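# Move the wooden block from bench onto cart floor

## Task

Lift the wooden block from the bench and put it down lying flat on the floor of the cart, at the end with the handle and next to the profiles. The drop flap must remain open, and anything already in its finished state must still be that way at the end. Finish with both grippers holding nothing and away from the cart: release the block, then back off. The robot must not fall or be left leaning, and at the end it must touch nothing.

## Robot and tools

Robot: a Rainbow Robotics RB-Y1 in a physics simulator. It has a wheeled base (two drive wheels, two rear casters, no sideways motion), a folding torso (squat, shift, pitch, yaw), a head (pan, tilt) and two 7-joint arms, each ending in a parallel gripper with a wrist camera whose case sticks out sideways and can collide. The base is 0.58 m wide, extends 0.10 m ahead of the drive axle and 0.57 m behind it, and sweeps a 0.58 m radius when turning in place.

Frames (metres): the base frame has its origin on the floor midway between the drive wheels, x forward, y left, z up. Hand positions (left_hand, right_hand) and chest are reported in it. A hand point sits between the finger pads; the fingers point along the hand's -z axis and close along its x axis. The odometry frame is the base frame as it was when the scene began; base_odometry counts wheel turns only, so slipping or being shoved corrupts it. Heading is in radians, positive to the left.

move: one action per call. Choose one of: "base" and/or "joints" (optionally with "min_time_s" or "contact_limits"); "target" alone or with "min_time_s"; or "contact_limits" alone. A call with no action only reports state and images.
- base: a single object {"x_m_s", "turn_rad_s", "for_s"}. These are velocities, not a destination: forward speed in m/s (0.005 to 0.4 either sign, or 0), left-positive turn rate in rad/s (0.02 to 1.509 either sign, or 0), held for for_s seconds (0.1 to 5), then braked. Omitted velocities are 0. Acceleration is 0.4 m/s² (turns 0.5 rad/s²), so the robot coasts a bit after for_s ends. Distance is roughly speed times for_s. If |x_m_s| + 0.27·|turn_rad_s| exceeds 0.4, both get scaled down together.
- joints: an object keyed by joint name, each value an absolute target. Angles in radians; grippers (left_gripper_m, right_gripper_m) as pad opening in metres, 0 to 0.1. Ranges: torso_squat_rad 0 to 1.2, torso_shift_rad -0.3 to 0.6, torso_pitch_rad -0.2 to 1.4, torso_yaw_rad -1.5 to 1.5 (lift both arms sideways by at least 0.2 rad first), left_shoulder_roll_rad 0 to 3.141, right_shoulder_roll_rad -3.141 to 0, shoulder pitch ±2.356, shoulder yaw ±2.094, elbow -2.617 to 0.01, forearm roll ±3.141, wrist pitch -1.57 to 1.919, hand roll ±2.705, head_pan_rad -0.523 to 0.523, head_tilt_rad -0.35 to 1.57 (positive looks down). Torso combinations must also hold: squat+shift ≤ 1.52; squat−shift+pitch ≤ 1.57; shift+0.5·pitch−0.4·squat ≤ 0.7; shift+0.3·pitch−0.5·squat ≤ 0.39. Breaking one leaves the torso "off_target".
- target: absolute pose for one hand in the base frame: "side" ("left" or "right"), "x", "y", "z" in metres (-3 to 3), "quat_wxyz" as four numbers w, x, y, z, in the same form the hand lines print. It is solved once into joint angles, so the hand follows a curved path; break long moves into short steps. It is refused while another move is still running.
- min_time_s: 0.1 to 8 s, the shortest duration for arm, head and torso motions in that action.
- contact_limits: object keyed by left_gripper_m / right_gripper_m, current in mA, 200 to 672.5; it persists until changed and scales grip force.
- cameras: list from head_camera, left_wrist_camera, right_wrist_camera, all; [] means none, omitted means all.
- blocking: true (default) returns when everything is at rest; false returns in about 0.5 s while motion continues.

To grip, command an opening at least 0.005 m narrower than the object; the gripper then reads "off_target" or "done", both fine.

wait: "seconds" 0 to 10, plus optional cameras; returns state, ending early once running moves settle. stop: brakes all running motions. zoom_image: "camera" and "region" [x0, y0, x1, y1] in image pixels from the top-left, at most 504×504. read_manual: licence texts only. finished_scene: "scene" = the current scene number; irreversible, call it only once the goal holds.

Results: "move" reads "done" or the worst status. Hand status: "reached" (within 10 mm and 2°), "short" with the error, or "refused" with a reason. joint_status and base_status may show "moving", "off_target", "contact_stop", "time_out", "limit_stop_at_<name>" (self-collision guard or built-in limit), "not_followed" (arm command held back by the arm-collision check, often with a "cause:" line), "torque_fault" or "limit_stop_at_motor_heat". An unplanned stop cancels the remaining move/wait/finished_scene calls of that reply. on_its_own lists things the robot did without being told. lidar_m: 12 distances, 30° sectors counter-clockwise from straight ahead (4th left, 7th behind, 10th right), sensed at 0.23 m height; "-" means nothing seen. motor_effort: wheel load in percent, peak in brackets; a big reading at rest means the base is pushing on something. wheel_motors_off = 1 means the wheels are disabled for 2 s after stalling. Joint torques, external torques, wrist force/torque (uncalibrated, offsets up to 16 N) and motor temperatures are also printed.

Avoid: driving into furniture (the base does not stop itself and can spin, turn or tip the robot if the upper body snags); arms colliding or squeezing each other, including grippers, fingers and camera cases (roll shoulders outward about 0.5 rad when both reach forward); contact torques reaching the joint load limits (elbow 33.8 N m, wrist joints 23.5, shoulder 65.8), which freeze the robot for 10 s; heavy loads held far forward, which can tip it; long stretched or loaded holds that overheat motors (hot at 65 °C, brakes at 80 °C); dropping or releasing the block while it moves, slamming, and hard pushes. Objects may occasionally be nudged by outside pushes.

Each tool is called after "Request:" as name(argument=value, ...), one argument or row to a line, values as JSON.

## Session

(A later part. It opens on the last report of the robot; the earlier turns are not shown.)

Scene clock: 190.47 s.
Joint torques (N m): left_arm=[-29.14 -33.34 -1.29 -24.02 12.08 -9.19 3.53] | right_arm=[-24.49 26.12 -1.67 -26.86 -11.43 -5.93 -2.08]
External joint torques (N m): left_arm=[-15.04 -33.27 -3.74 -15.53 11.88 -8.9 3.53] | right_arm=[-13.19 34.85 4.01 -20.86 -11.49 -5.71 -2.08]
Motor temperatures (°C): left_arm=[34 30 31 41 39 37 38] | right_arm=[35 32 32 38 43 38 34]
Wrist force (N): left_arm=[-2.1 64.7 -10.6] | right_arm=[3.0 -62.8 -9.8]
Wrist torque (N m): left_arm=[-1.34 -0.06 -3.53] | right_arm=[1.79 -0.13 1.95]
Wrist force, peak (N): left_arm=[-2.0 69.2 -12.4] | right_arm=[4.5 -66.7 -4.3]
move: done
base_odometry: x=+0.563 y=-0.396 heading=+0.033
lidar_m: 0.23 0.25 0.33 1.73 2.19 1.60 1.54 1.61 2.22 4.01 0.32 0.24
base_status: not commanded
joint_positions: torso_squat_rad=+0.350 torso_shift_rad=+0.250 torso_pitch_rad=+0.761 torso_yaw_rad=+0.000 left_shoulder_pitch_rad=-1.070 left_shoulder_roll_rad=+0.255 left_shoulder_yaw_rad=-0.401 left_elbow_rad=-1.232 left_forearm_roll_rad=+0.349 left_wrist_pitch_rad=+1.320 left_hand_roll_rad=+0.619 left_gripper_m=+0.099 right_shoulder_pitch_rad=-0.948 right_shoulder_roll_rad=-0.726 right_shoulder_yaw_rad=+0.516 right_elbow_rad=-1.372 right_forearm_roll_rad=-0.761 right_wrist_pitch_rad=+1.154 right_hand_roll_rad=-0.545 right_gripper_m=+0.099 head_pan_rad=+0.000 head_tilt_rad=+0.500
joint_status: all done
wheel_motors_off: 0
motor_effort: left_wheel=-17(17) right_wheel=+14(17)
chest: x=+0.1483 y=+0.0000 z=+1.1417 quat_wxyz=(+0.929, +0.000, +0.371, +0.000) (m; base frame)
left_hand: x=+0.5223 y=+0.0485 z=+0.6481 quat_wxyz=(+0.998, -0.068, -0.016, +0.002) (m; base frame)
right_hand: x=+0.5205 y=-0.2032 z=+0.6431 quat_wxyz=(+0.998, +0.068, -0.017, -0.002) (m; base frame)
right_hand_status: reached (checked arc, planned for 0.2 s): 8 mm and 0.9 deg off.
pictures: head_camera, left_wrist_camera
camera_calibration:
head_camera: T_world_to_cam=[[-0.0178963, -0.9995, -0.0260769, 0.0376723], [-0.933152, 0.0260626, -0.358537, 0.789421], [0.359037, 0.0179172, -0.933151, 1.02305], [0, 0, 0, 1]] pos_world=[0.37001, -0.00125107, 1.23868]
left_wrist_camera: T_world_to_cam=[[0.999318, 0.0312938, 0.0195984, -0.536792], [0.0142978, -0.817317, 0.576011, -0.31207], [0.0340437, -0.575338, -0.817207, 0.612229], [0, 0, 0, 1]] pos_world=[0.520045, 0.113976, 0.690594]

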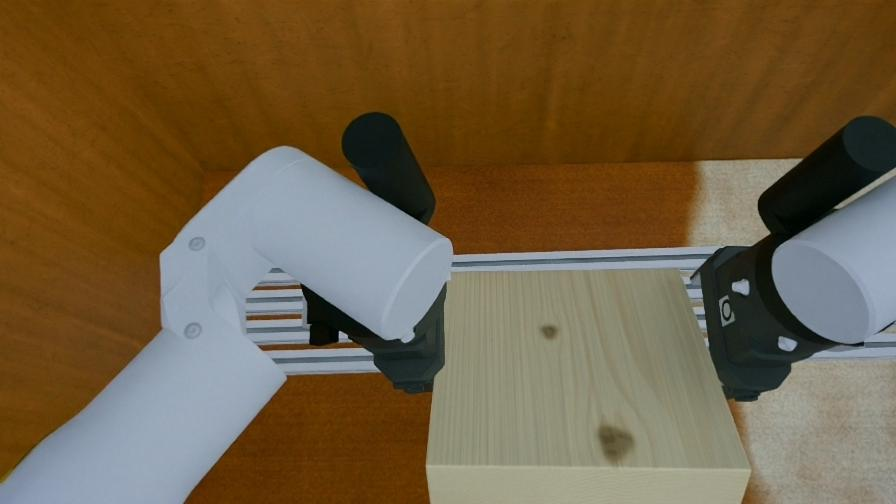

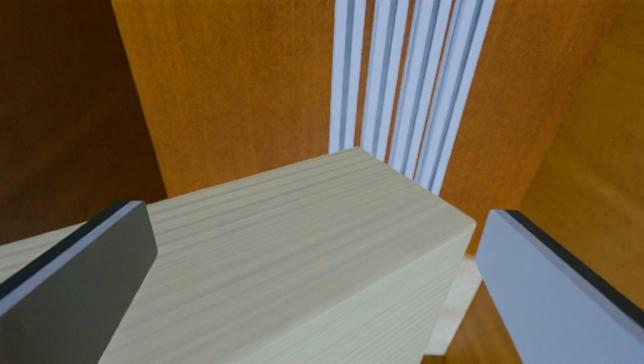

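Request:
move(
  target={"side":"left","x":0.517,"y":0.041,"z":0.636,"quat_wxyz":[0.997,-0.075,-0.018,0]},
  cameras=[],
)

Request:
move(
  target={"side":"right","x":0.515,"y":-0.195,"z":0.6295,"quat_wxyz":[0.997,0.075,-0.018,0]},
  cameras=[],
)

Request:
move(
  target={"side":"left","x":0.511,"y":0.041,"z":0.621,"quat_wxyz":[0.997,-0.075,-0.018,0]},
  cameras=[],
)

Request:
move(
  target={"side":"right","x":0.509,"y":-0.195,"z":0.6145,"quat_wxyz":[0.997,0.075,-0.018,0]},
  cameras=[],
)

Request:
move(
  target={"side":"left","x":0.505,"y":0.041,"z":0.606,"quat_wxyz":[0.997,-0.075,-0.018,0]},
  cameras=[],
)

Request:
move(
  target={"side":"right","x":0.503,"y":-0.195,"z":0.5995,"quat_wxyz":[0.997,0.075,-0.018,0]},
  cameras=["head_camera","left_wrist_camera","right_wrist_camera"],
)

Scene clock: 193.43 s.
Joint torques (N m): left_arm=[-28.97 -32.99 -1.11 -24.06 11.75 -8.89 3.3] | right_arm=[-23.74 24.16 -1.79 -25.51 -11.03 -5.59 -2.06]
External joint torques (N m): left_arm=[-15.15 -32.72 -3.38 -15.7 11.55 -8.61 3.3] | right_arm=[-12.43 32.87 3.89 -19.5 -11.09 -5.37 -2.07]
Motor temperatures (°C): left_arm=[34 30 31 41 39 37 38] | right_arm=[35 32 32 38 43 38 34]
Wrist force (N): left_arm=[-2.5 63.1 -12.8] | right_arm=[3.3 -60.5 -6.4]
Wrist torque (N m): left_arm=[-1.51 -0.29 -3.39] | right_arm=[1.78 0.09 2.17]
Wrist force, peak (N): left_arm=[-2.1 68.5 -7.9] | right_arm=[4.1 -66.1 -8.6]
move: done
base_odometry: x=+0.563 y=-0.396 heading=+0.033
lidar_m: 0.22 0.24 0.32 1.72 2.21 1.61 1.53 1.61 2.22 4.02 0.33 0.23
base_status: not commanded
joint_positions: torso_squat_rad=+0.350 torso_shift_rad=+0.250 torso_pitch_rad=+0.761 torso_yaw_rad=+0.000 left_shoulder_pitch_rad=-1.062 left_shoulder_roll_rad=+0.243 left_shoulder_yaw_rad=-0.409 left_elbow_rad=-1.180 left_forearm_roll_rad=+0.341 left_wrist_pitch_rad=+1.265 left_hand_roll_rad=+0.610 left_gripper_m=+0.099 right_shoulder_pitch_rad=-0.948 right_shoulder_roll_rad=-0.726 right_shoulder_yaw_rad=+0.516 right_elbow_rad=-1.372 right_forearm_roll_rad=-0.761 right_wrist_pitch_rad=+1.154 right_hand_roll_rad=-0.545 right_gripper_m=+0.099 head_pan_rad=+0.000 head_tilt_rad=+0.500
joint_status: all done
wheel_motors_off: 0
motor_effort: left_wheel=-16(17) right_wheel=+15(16)
chest: x=+0.1483 y=+0.0000 z=+1.1417 quat_wxyz=(+0.929, +0.000, +0.371, +0.000) (m; base frame)
left_hand: x=+0.5162 y=+0.0485 z=+0.6331 quat_wxyz=(+0.998, -0.068, -0.016, +0.002) (m; base frame)
left_hand_status: reached (checked arc, planned for 0.3 s): 8 mm and 0.9 deg off.
right_hand: x=+0.5205 y=-0.2027 z=+0.6432 quat_wxyz=(+0.998, +0.068, -0.017, -0.002) (m; base frame)
pictures: none
No camera images: "cameras" was empty.

Scene clock: 194.07 s.
Joint torques (N m): left_arm=[-28.66 -33.1 -0.83 -24.03 11.7 -8.92 3.43] | right_arm=[-23.7 26.51 -1.48 -26.53 -11.13 -5.46 -1.79]
External joint torques (N m): left_arm=[-14.84 -32.84 -3.1 -15.66 11.5 -8.64 3.44] | right_arm=[-12.64 35 3.91 -20.61 -11.18 -5.25 -1.79]
Motor temperatures (°C): left_arm=[34 30 31 41 39 37 38] | right_arm=[35 32 32 38 43 38 34]
Wrist force (N): left_arm=[-2.2 63.8 -10.8] | right_arm=[3.4 -61.2 -9.7]
Wrist torque (N m): left_arm=[-1.41 -0.05 -3.48] | right_arm=[1.71 -0.08 1.87]
Wrist force, peak (N): left_arm=[-2.8 68.1 -12.1] | right_arm=[4.4 -65.3 -4.5]
move: done
base_odometry: x=+0.563 y=-0.396 heading=+0.033
lidar_m: 0.22 0.23 0.33 1.72 2.20 1.61 1.53 1.61 2.21 4.03 0.32 0.23
base_status: not commanded
joint_positions: torso_squat_rad=+0.350 torso_shift_rad=+0.250 torso_pitch_rad=+0.761 torso_yaw_rad=+0.000 left_shoulder_pitch_rad=-1.062 left_shoulder_roll_rad=+0.243 left_shoulder_yaw_rad=-0.409 left_elbow_rad=-1.180 left_forearm_roll_rad=+0.341 left_wrist_pitch_rad=+1.265 left_hand_roll_rad=+0.610 left_gripper_m=+0.099 right_shoulder_pitch_rad=-0.941 right_shoulder_roll_rad=-0.703 right_shoulder_yaw_rad=+0.526 right_elbow_rad=-1.323 right_forearm_roll_rad=-0.749 right_wrist_pitch_rad=+1.110 right_hand_roll_rad=-0.526 right_gripper_m=+0.099 head_pan_rad=+0.000 head_tilt_rad=+0.500
joint_status: all done
wheel_motors_off: 0
motor_effort: left_wheel=-17(18) right_wheel=+15(21)
chest: x=+0.1483 y=+0.0000 z=+1.1417 quat_wxyz=(+0.929, +0.000, +0.371, +0.000) (m; base frame)
left_hand: x=+0.5162 y=+0.0485 z=+0.6331 quat_wxyz=(+0.998, -0.068, -0.016, +0.002) (m; base frame)
right_hand: x=+0.5144 y=-0.2032 z=+0.6282 quat_wxyz=(+0.998, +0.068, -0.017, -0.002) (m; base frame)
right_hand_status: reached (checked arc, planned for 0.2 s): 8 mm and 0.9 deg off.
pictures: none
No camera images: "cameras" was empty.

Scene clock: 194.87 s.
Joint torques (N m): left_arm=[-29.09 -33.11 -0.37 -23.93 11.37 -8.41 3.17] | right_arm=[-23.17 24.58 -1.69 -25.08 -10.8 -5.21 -1.91]
External joint torques (N m): left_arm=[-15.52 -32.65 -2.46 -15.73 11.18 -8.13 3.17] | right_arm=[-12.11 33.06 3.7 -19.15 -10.85 -5 -1.91]
Motor temperatures (°C): left_arm=[34 30 31 41 39 37 38] | right_arm=[35 32 32 38 43 38 34]
Wrist force (N): left_arm=[-2.1 61.5 -13.1] | right_arm=[3.0 -57.7 -7.6]
Wrist torque (N m): left_arm=[-1.43 -0.23 -3.32] | right_arm=[1.65 -0.04 2.10]
Wrist force, peak (N): left_arm=[-1.6 67.8 -8.0] | right_arm=[4.0 -65.1 -8.4]
move: done
base_odometry: x=+0.563 y=-0.396 heading=+0.033
lidar_m: 0.22 0.24 0.33 1.72 2.19 1.60 1.54 1.62 2.23 4.02 0.33 0.23
base_status: not commanded
joint_positions: torso_squat_rad=+0.350 torso_shift_rad=+0.250 torso_pitch_rad=+0.761 torso_yaw_rad=+0.000 left_shoulder_pitch_rad=-1.058 left_shoulder_roll_rad=+0.230 left_shoulder_yaw_rad=-0.415 left_elbow_rad=-1.122 left_forearm_roll_rad=+0.333 left_wrist_pitch_rad=+1.208 left_hand_roll_rad=+0.601 left_gripper_m=+0.099 right_shoulder_pitch_rad=-0.941 right_shoulder_roll_rad=-0.703 right_shoulder_yaw_rad=+0.526 right_elbow_rad=-1.323 right_forearm_roll_rad=-0.749 right_wrist_pitch_rad=+1.110 right_hand_roll_rad=-0.526 right_gripper_m=+0.099 head_pan_rad=+0.000 head_tilt_rad=+0.500
joint_status: all done
wheel_motors_off: 0
motor_effort: left_wheel=-16(18) right_wheel=+14(17)
chest: x=+0.1483 y=+0.0000 z=+1.1417 quat_wxyz=(+0.929, +0.000, +0.371, +0.000) (m; base frame)
left_hand: x=+0.5101 y=+0.0486 z=+0.6181 quat_wxyz=(+0.998, -0.068, -0.016, +0.002) (m; base frame)
left_hand_status: reached (checked arc, planned for 0.3 s): 8 mm and 0.8 deg off.
right_hand: x=+0.5145 y=-0.2027 z=+0.6283 quat_wxyz=(+0.998, +0.068, -0.017, -0.002) (m; base frame)
pictures: none
No camera images: "cameras" was empty.

Scene clock: 195.67 s.
Joint torques (N m): left_arm=[-28.51 -33.24 -0.53 -23.97 11.65 -8.55 3.3] | right_arm=[-23.26 26.57 -1.01 -26.07 -10.84 -5.1 -1.73]
External joint torques (N m): left_arm=[-14.94 -32.79 -2.63 -15.77 11.46 -8.27 3.31] | right_arm=[-12.43 34.81 4.08 -20.26 -10.89 -4.89 -1.73]
Motor temperatures (°C): left_arm=[34 30 31 41 39 37 38] | right_arm=[35 32 32 38 43 38 34]
Wrist force (N): left_arm=[-2.9 61.9 -10.6] | right_arm=[3.1 -59.3 -10.0]
Wrist torque (N m): left_arm=[-1.34 -0.14 -3.35] | right_arm=[1.66 -0.07 1.75]
Wrist force, peak (N): left_arm=[-2.4 66.8 -11.9] | right_arm=[3.7 -64.0 -4.6]
move: done
base_odometry: x=+0.563 y=-0.396 heading=+0.033
lidar_m: 0.22 0.24 0.32 1.72 2.22 1.62 1.54 1.62 2.21 4.02 0.33 0.23
base_status: not commanded
joint_positions: torso_squat_rad=+0.350 torso_shift_rad=+0.250 torso_pitch_rad=+0.761 torso_yaw_rad=+0.000 left_shoulder_pitch_rad=-1.058 left_shoulder_roll_rad=+0.230 left_shoulder_yaw_rad=-0.415 left_elbow_rad=-1.122 left_forearm_roll_rad=+0.333 left_wrist_pitch_rad=+1.208 left_hand_roll_rad=+0.601 left_gripper_m=+0.099 right_shoulder_pitch_rad=-0.936 right_shoulder_roll_rad=-0.678 right_shoulder_yaw_rad=+0.536 right_elbow_rad=-1.268 right_forearm_roll_rad=-0.740 right_wrist_pitch_rad=+1.064 right_hand_roll_rad=-0.505 right_gripper_m=+0.099 head_pan_rad=+0.000 head_tilt_rad=+0.500
joint_status: all done
wheel_motors_off: 0
motor_effort: left_wheel=-17(18) right_wheel=+15(19)
chest: x=+0.1483 y=+0.0000 z=+1.1417 quat_wxyz=(+0.929, +0.000, +0.371, +0.000) (m; base frame)
left_hand: x=+0.5101 y=+0.0486 z=+0.6182 quat_wxyz=(+0.998, -0.068, -0.016, +0.002) (m; base frame)
right_hand: x=+0.5084 y=-0.2033 z=+0.6132 quat_wxyz=(+0.998, +0.068, -0.017, -0.002) (m; base frame)
right_hand_status: reached (checked arc, planned for 0.3 s): 8 mm and 0.9 deg off.
pictures: none
No camera images: "cameras" was empty.

Scene clock: 196.50 s.
Joint torques (N m): left_arm=[-28.12 -32.86 -0.53 -23.92 11.18 -8.04 3.17] | right_arm=[-22.66 24.39 -1.02 -24.7 -10.38 -4.98 -1.74]
External joint torques (N m): left_arm=[-14.77 -32.21 -2.44 -15.92 10.99 -7.76 3.17] | right_arm=[-11.83 32.62 4.06 -18.89 -10.43 -4.77 -1.75]
Motor temperatures (°C): left_arm=[34 30 31 41 39 37 38] | right_arm=[35 32 32 38 43 38 34]
Wrist force (N): left_arm=[-2.4 60.2 -13.6] | right_arm=[2.7 -56.0 -7.4]
Wrist torque (N m): left_arm=[-1.43 -0.31 -3.19] | right_arm=[1.56 -0.06 1.98]
Wrist force, peak (N): left_arm=[-1.5 64.3 -9.2] | right_arm=[3.3 -62.0 -8.9]
move: done
base_odometry: x=+0.563 y=-0.396 heading=+0.033
lidar_m: 0.22 0.23 0.34 1.73 2.19 1.60 1.53 1.62 2.21 4.03 0.32 0.24
base_status: not commanded
joint_positions: torso_squat_rad=+0.350 torso_shift_rad=+0.250 torso_pitch_rad=+0.761 torso_yaw_rad=+0.000 left_shoulder_pitch_rad=-1.057 left_shoulder_roll_rad=+0.215 left_shoulder_yaw_rad=-0.420 left_elbow_rad=-1.055 left_forearm_roll_rad=+0.327 left_wrist_pitch_rad=+1.147 left_hand_roll_rad=+0.590 left_gripper_m=+0.099 right_shoulder_pitch_rad=-0.936 right_shoulder_roll_rad=-0.678 right_shoulder_yaw_rad=+0.536 right_elbow_rad=-1.268 right_forearm_roll_rad=-0.740 right_wrist_pitch_rad=+1.064 right_hand_roll_rad=-0.505 right_gripper_m=+0.099 head_pan_rad=+0.000 head_tilt_rad=+0.500
joint_status: all done
wheel_motors_off: 0
motor_effort: left_wheel=-17(17) right_wheel=+16(16)
chest: x=+0.1483 y=+0.0000 z=+1.1417 quat_wxyz=(+0.929, +0.000, +0.371, +0.000) (m; base frame)
left_hand: x=+0.5040 y=+0.0486 z=+0.6032 quat_wxyz=(+0.998, -0.068, -0.016, +0.001) (m; base frame)
left_hand_status: reached (checked arc, planned for 0.3 s): 8 mm and 0.8 deg off.
right_hand: x=+0.5084 y=-0.2028 z=+0.6133 quat_wxyz=(+0.998, +0.068, -0.017, -0.002) (m; base frame)
pictures: none
No camera images: "cameras" was empty.

Scene clock: 197.20 s.
Joint torques (N m): left_arm=[-28.05 -33.15 -0.72 -23.81 11.26 -8.24 3.28] | right_arm=[-22.86 26.55 -0.66 -25.58 -10.38 -4.66 -1.77]
External joint torques (N m): left_arm=[-14.69 -32.5 -2.62 -15.81 11.07 -7.96 3.29] | right_arm=[-12.24 34.53 4.1 -19.91 -10.42 -4.45 -1.77]
Motor temperatures (°C): left_arm=[34 30 31 41 39 37 38] | right_arm=[35 32 32 38 43 38 34]
Wrist force (N): left_arm=[-2.2 60.3 -11.0] | right_arm=[3.3 -58.1 -9.8]
Wrist torque (N m): left_arm=[-1.24 -0.04 -3.22] | right_arm=[1.63 -0.06 1.69]
Wrist force, peak (N): left_arm=[-2.2 64.0 -12.6] | right_arm=[3.1 -61.6 -5.0]
move: done
base_odometry: x=+0.563 y=-0.396 heading=+0.033
lidar_m: 0.22 0.23 0.33 1.73 2.20 1.61 1.54 1.63 2.21 4.04 0.33 0.24
base_status: not commanded
joint_positions: torso_squat_rad=+0.350 torso_shift_rad=+0.250 torso_pitch_rad=+0.761 torso_yaw_rad=+0.000 left_shoulder_pitch_rad=-1.058 left_shoulder_roll_rad=+0.215 left_shoulder_yaw_rad=-0.420 left_elbow_rad=-1.055 left_forearm_roll_rad=+0.327 left_wrist_pitch_rad=+1.147 left_hand_roll_rad=+0.590 left_gripper_m=+0.099 right_shoulder_pitch_rad=-0.934 right_shoulder_roll_rad=-0.652 right_shoulder_yaw_rad=+0.545 right_elbow_rad=-1.207 right_forearm_roll_rad=-0.733 right_wrist_pitch_rad=+1.017 right_hand_roll_rad=-0.481 right_gripper_m=+0.099 head_pan_rad=+0.000 head_tilt_rad=+0.500
joint_status: all done
wheel_motors_off: 0
motor_effort: left_wheel=-17(18) right_wheel=+15(17)
chest: x=+0.1482 y=+0.0000 z=+1.1417 quat_wxyz=(+0.929, +0.000, +0.371, +0.000) (m; base frame)
left_hand: x=+0.5040 y=+0.0486 z=+0.6032 quat_wxyz=(+0.998, -0.068, -0.016, +0.001) (m; base frame)
right_hand: x=+0.5023 y=-0.2033 z=+0.5983 quat_wxyz=(+0.998, +0.068, -0.017, -0.002) (m; base frame)
right_hand_status: reached (checked arc, planned for 0.3 s): 8 mm and 0.9 deg off.
pictures: head_camera, left_wrist_camera, right_wrist_camera
camera_calibration:
head_camera: T_world_to_cam=[[-0.0178963, -0.9995, -0.0260769, 0.0376723], [-0.933152, 0.0260626, -0.358537, 0.789421], [0.359037, 0.0179172, -0.933151, 1.02305], [0, 0, 0, 1]] pos_world=[0.37001, -0.00125107, 1.23868]
left_wrist_camera: T_world_to_cam=[[0.999341, 0.0304997, 0.0196719, -0.517598], [0.0135946, -0.817135, 0.576286, -0.285628], [0.0336511, -0.575639, -0.817011, 0.576379], [0, 0, 0, 1]] pos_world=[0.501744, 0.114177, 0.645694]
right_wrist_camera: T_world_to_cam=[[-0.997805, -0.0192248, -0.0633729, 0.53397], [-0.0543105, 0.785135, 0.616938, -0.15515], [0.0378958, 0.619026, -0.784456, 0.648299], [0, 0, 0, 1]] pos_world=[0.499804, -0.269234, 0.638119]

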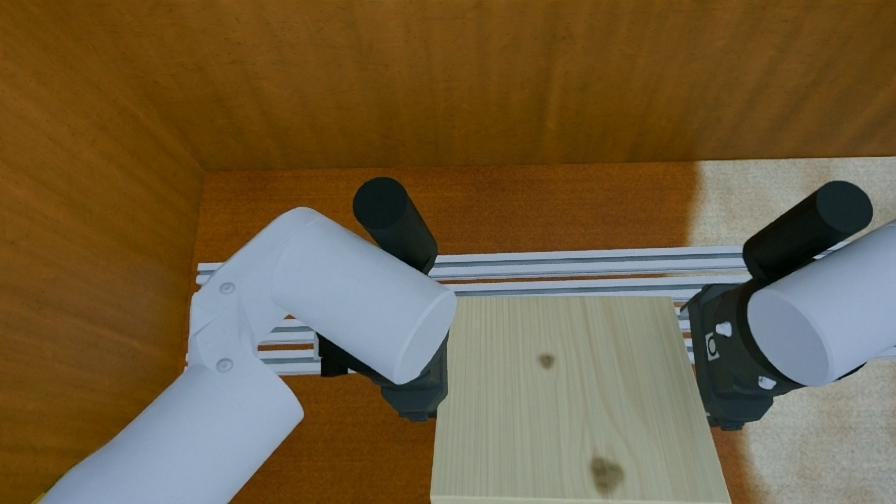

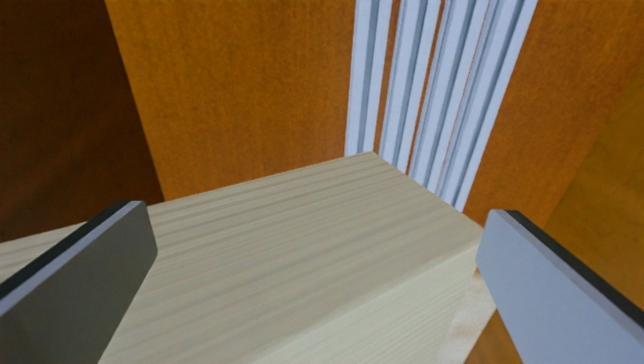

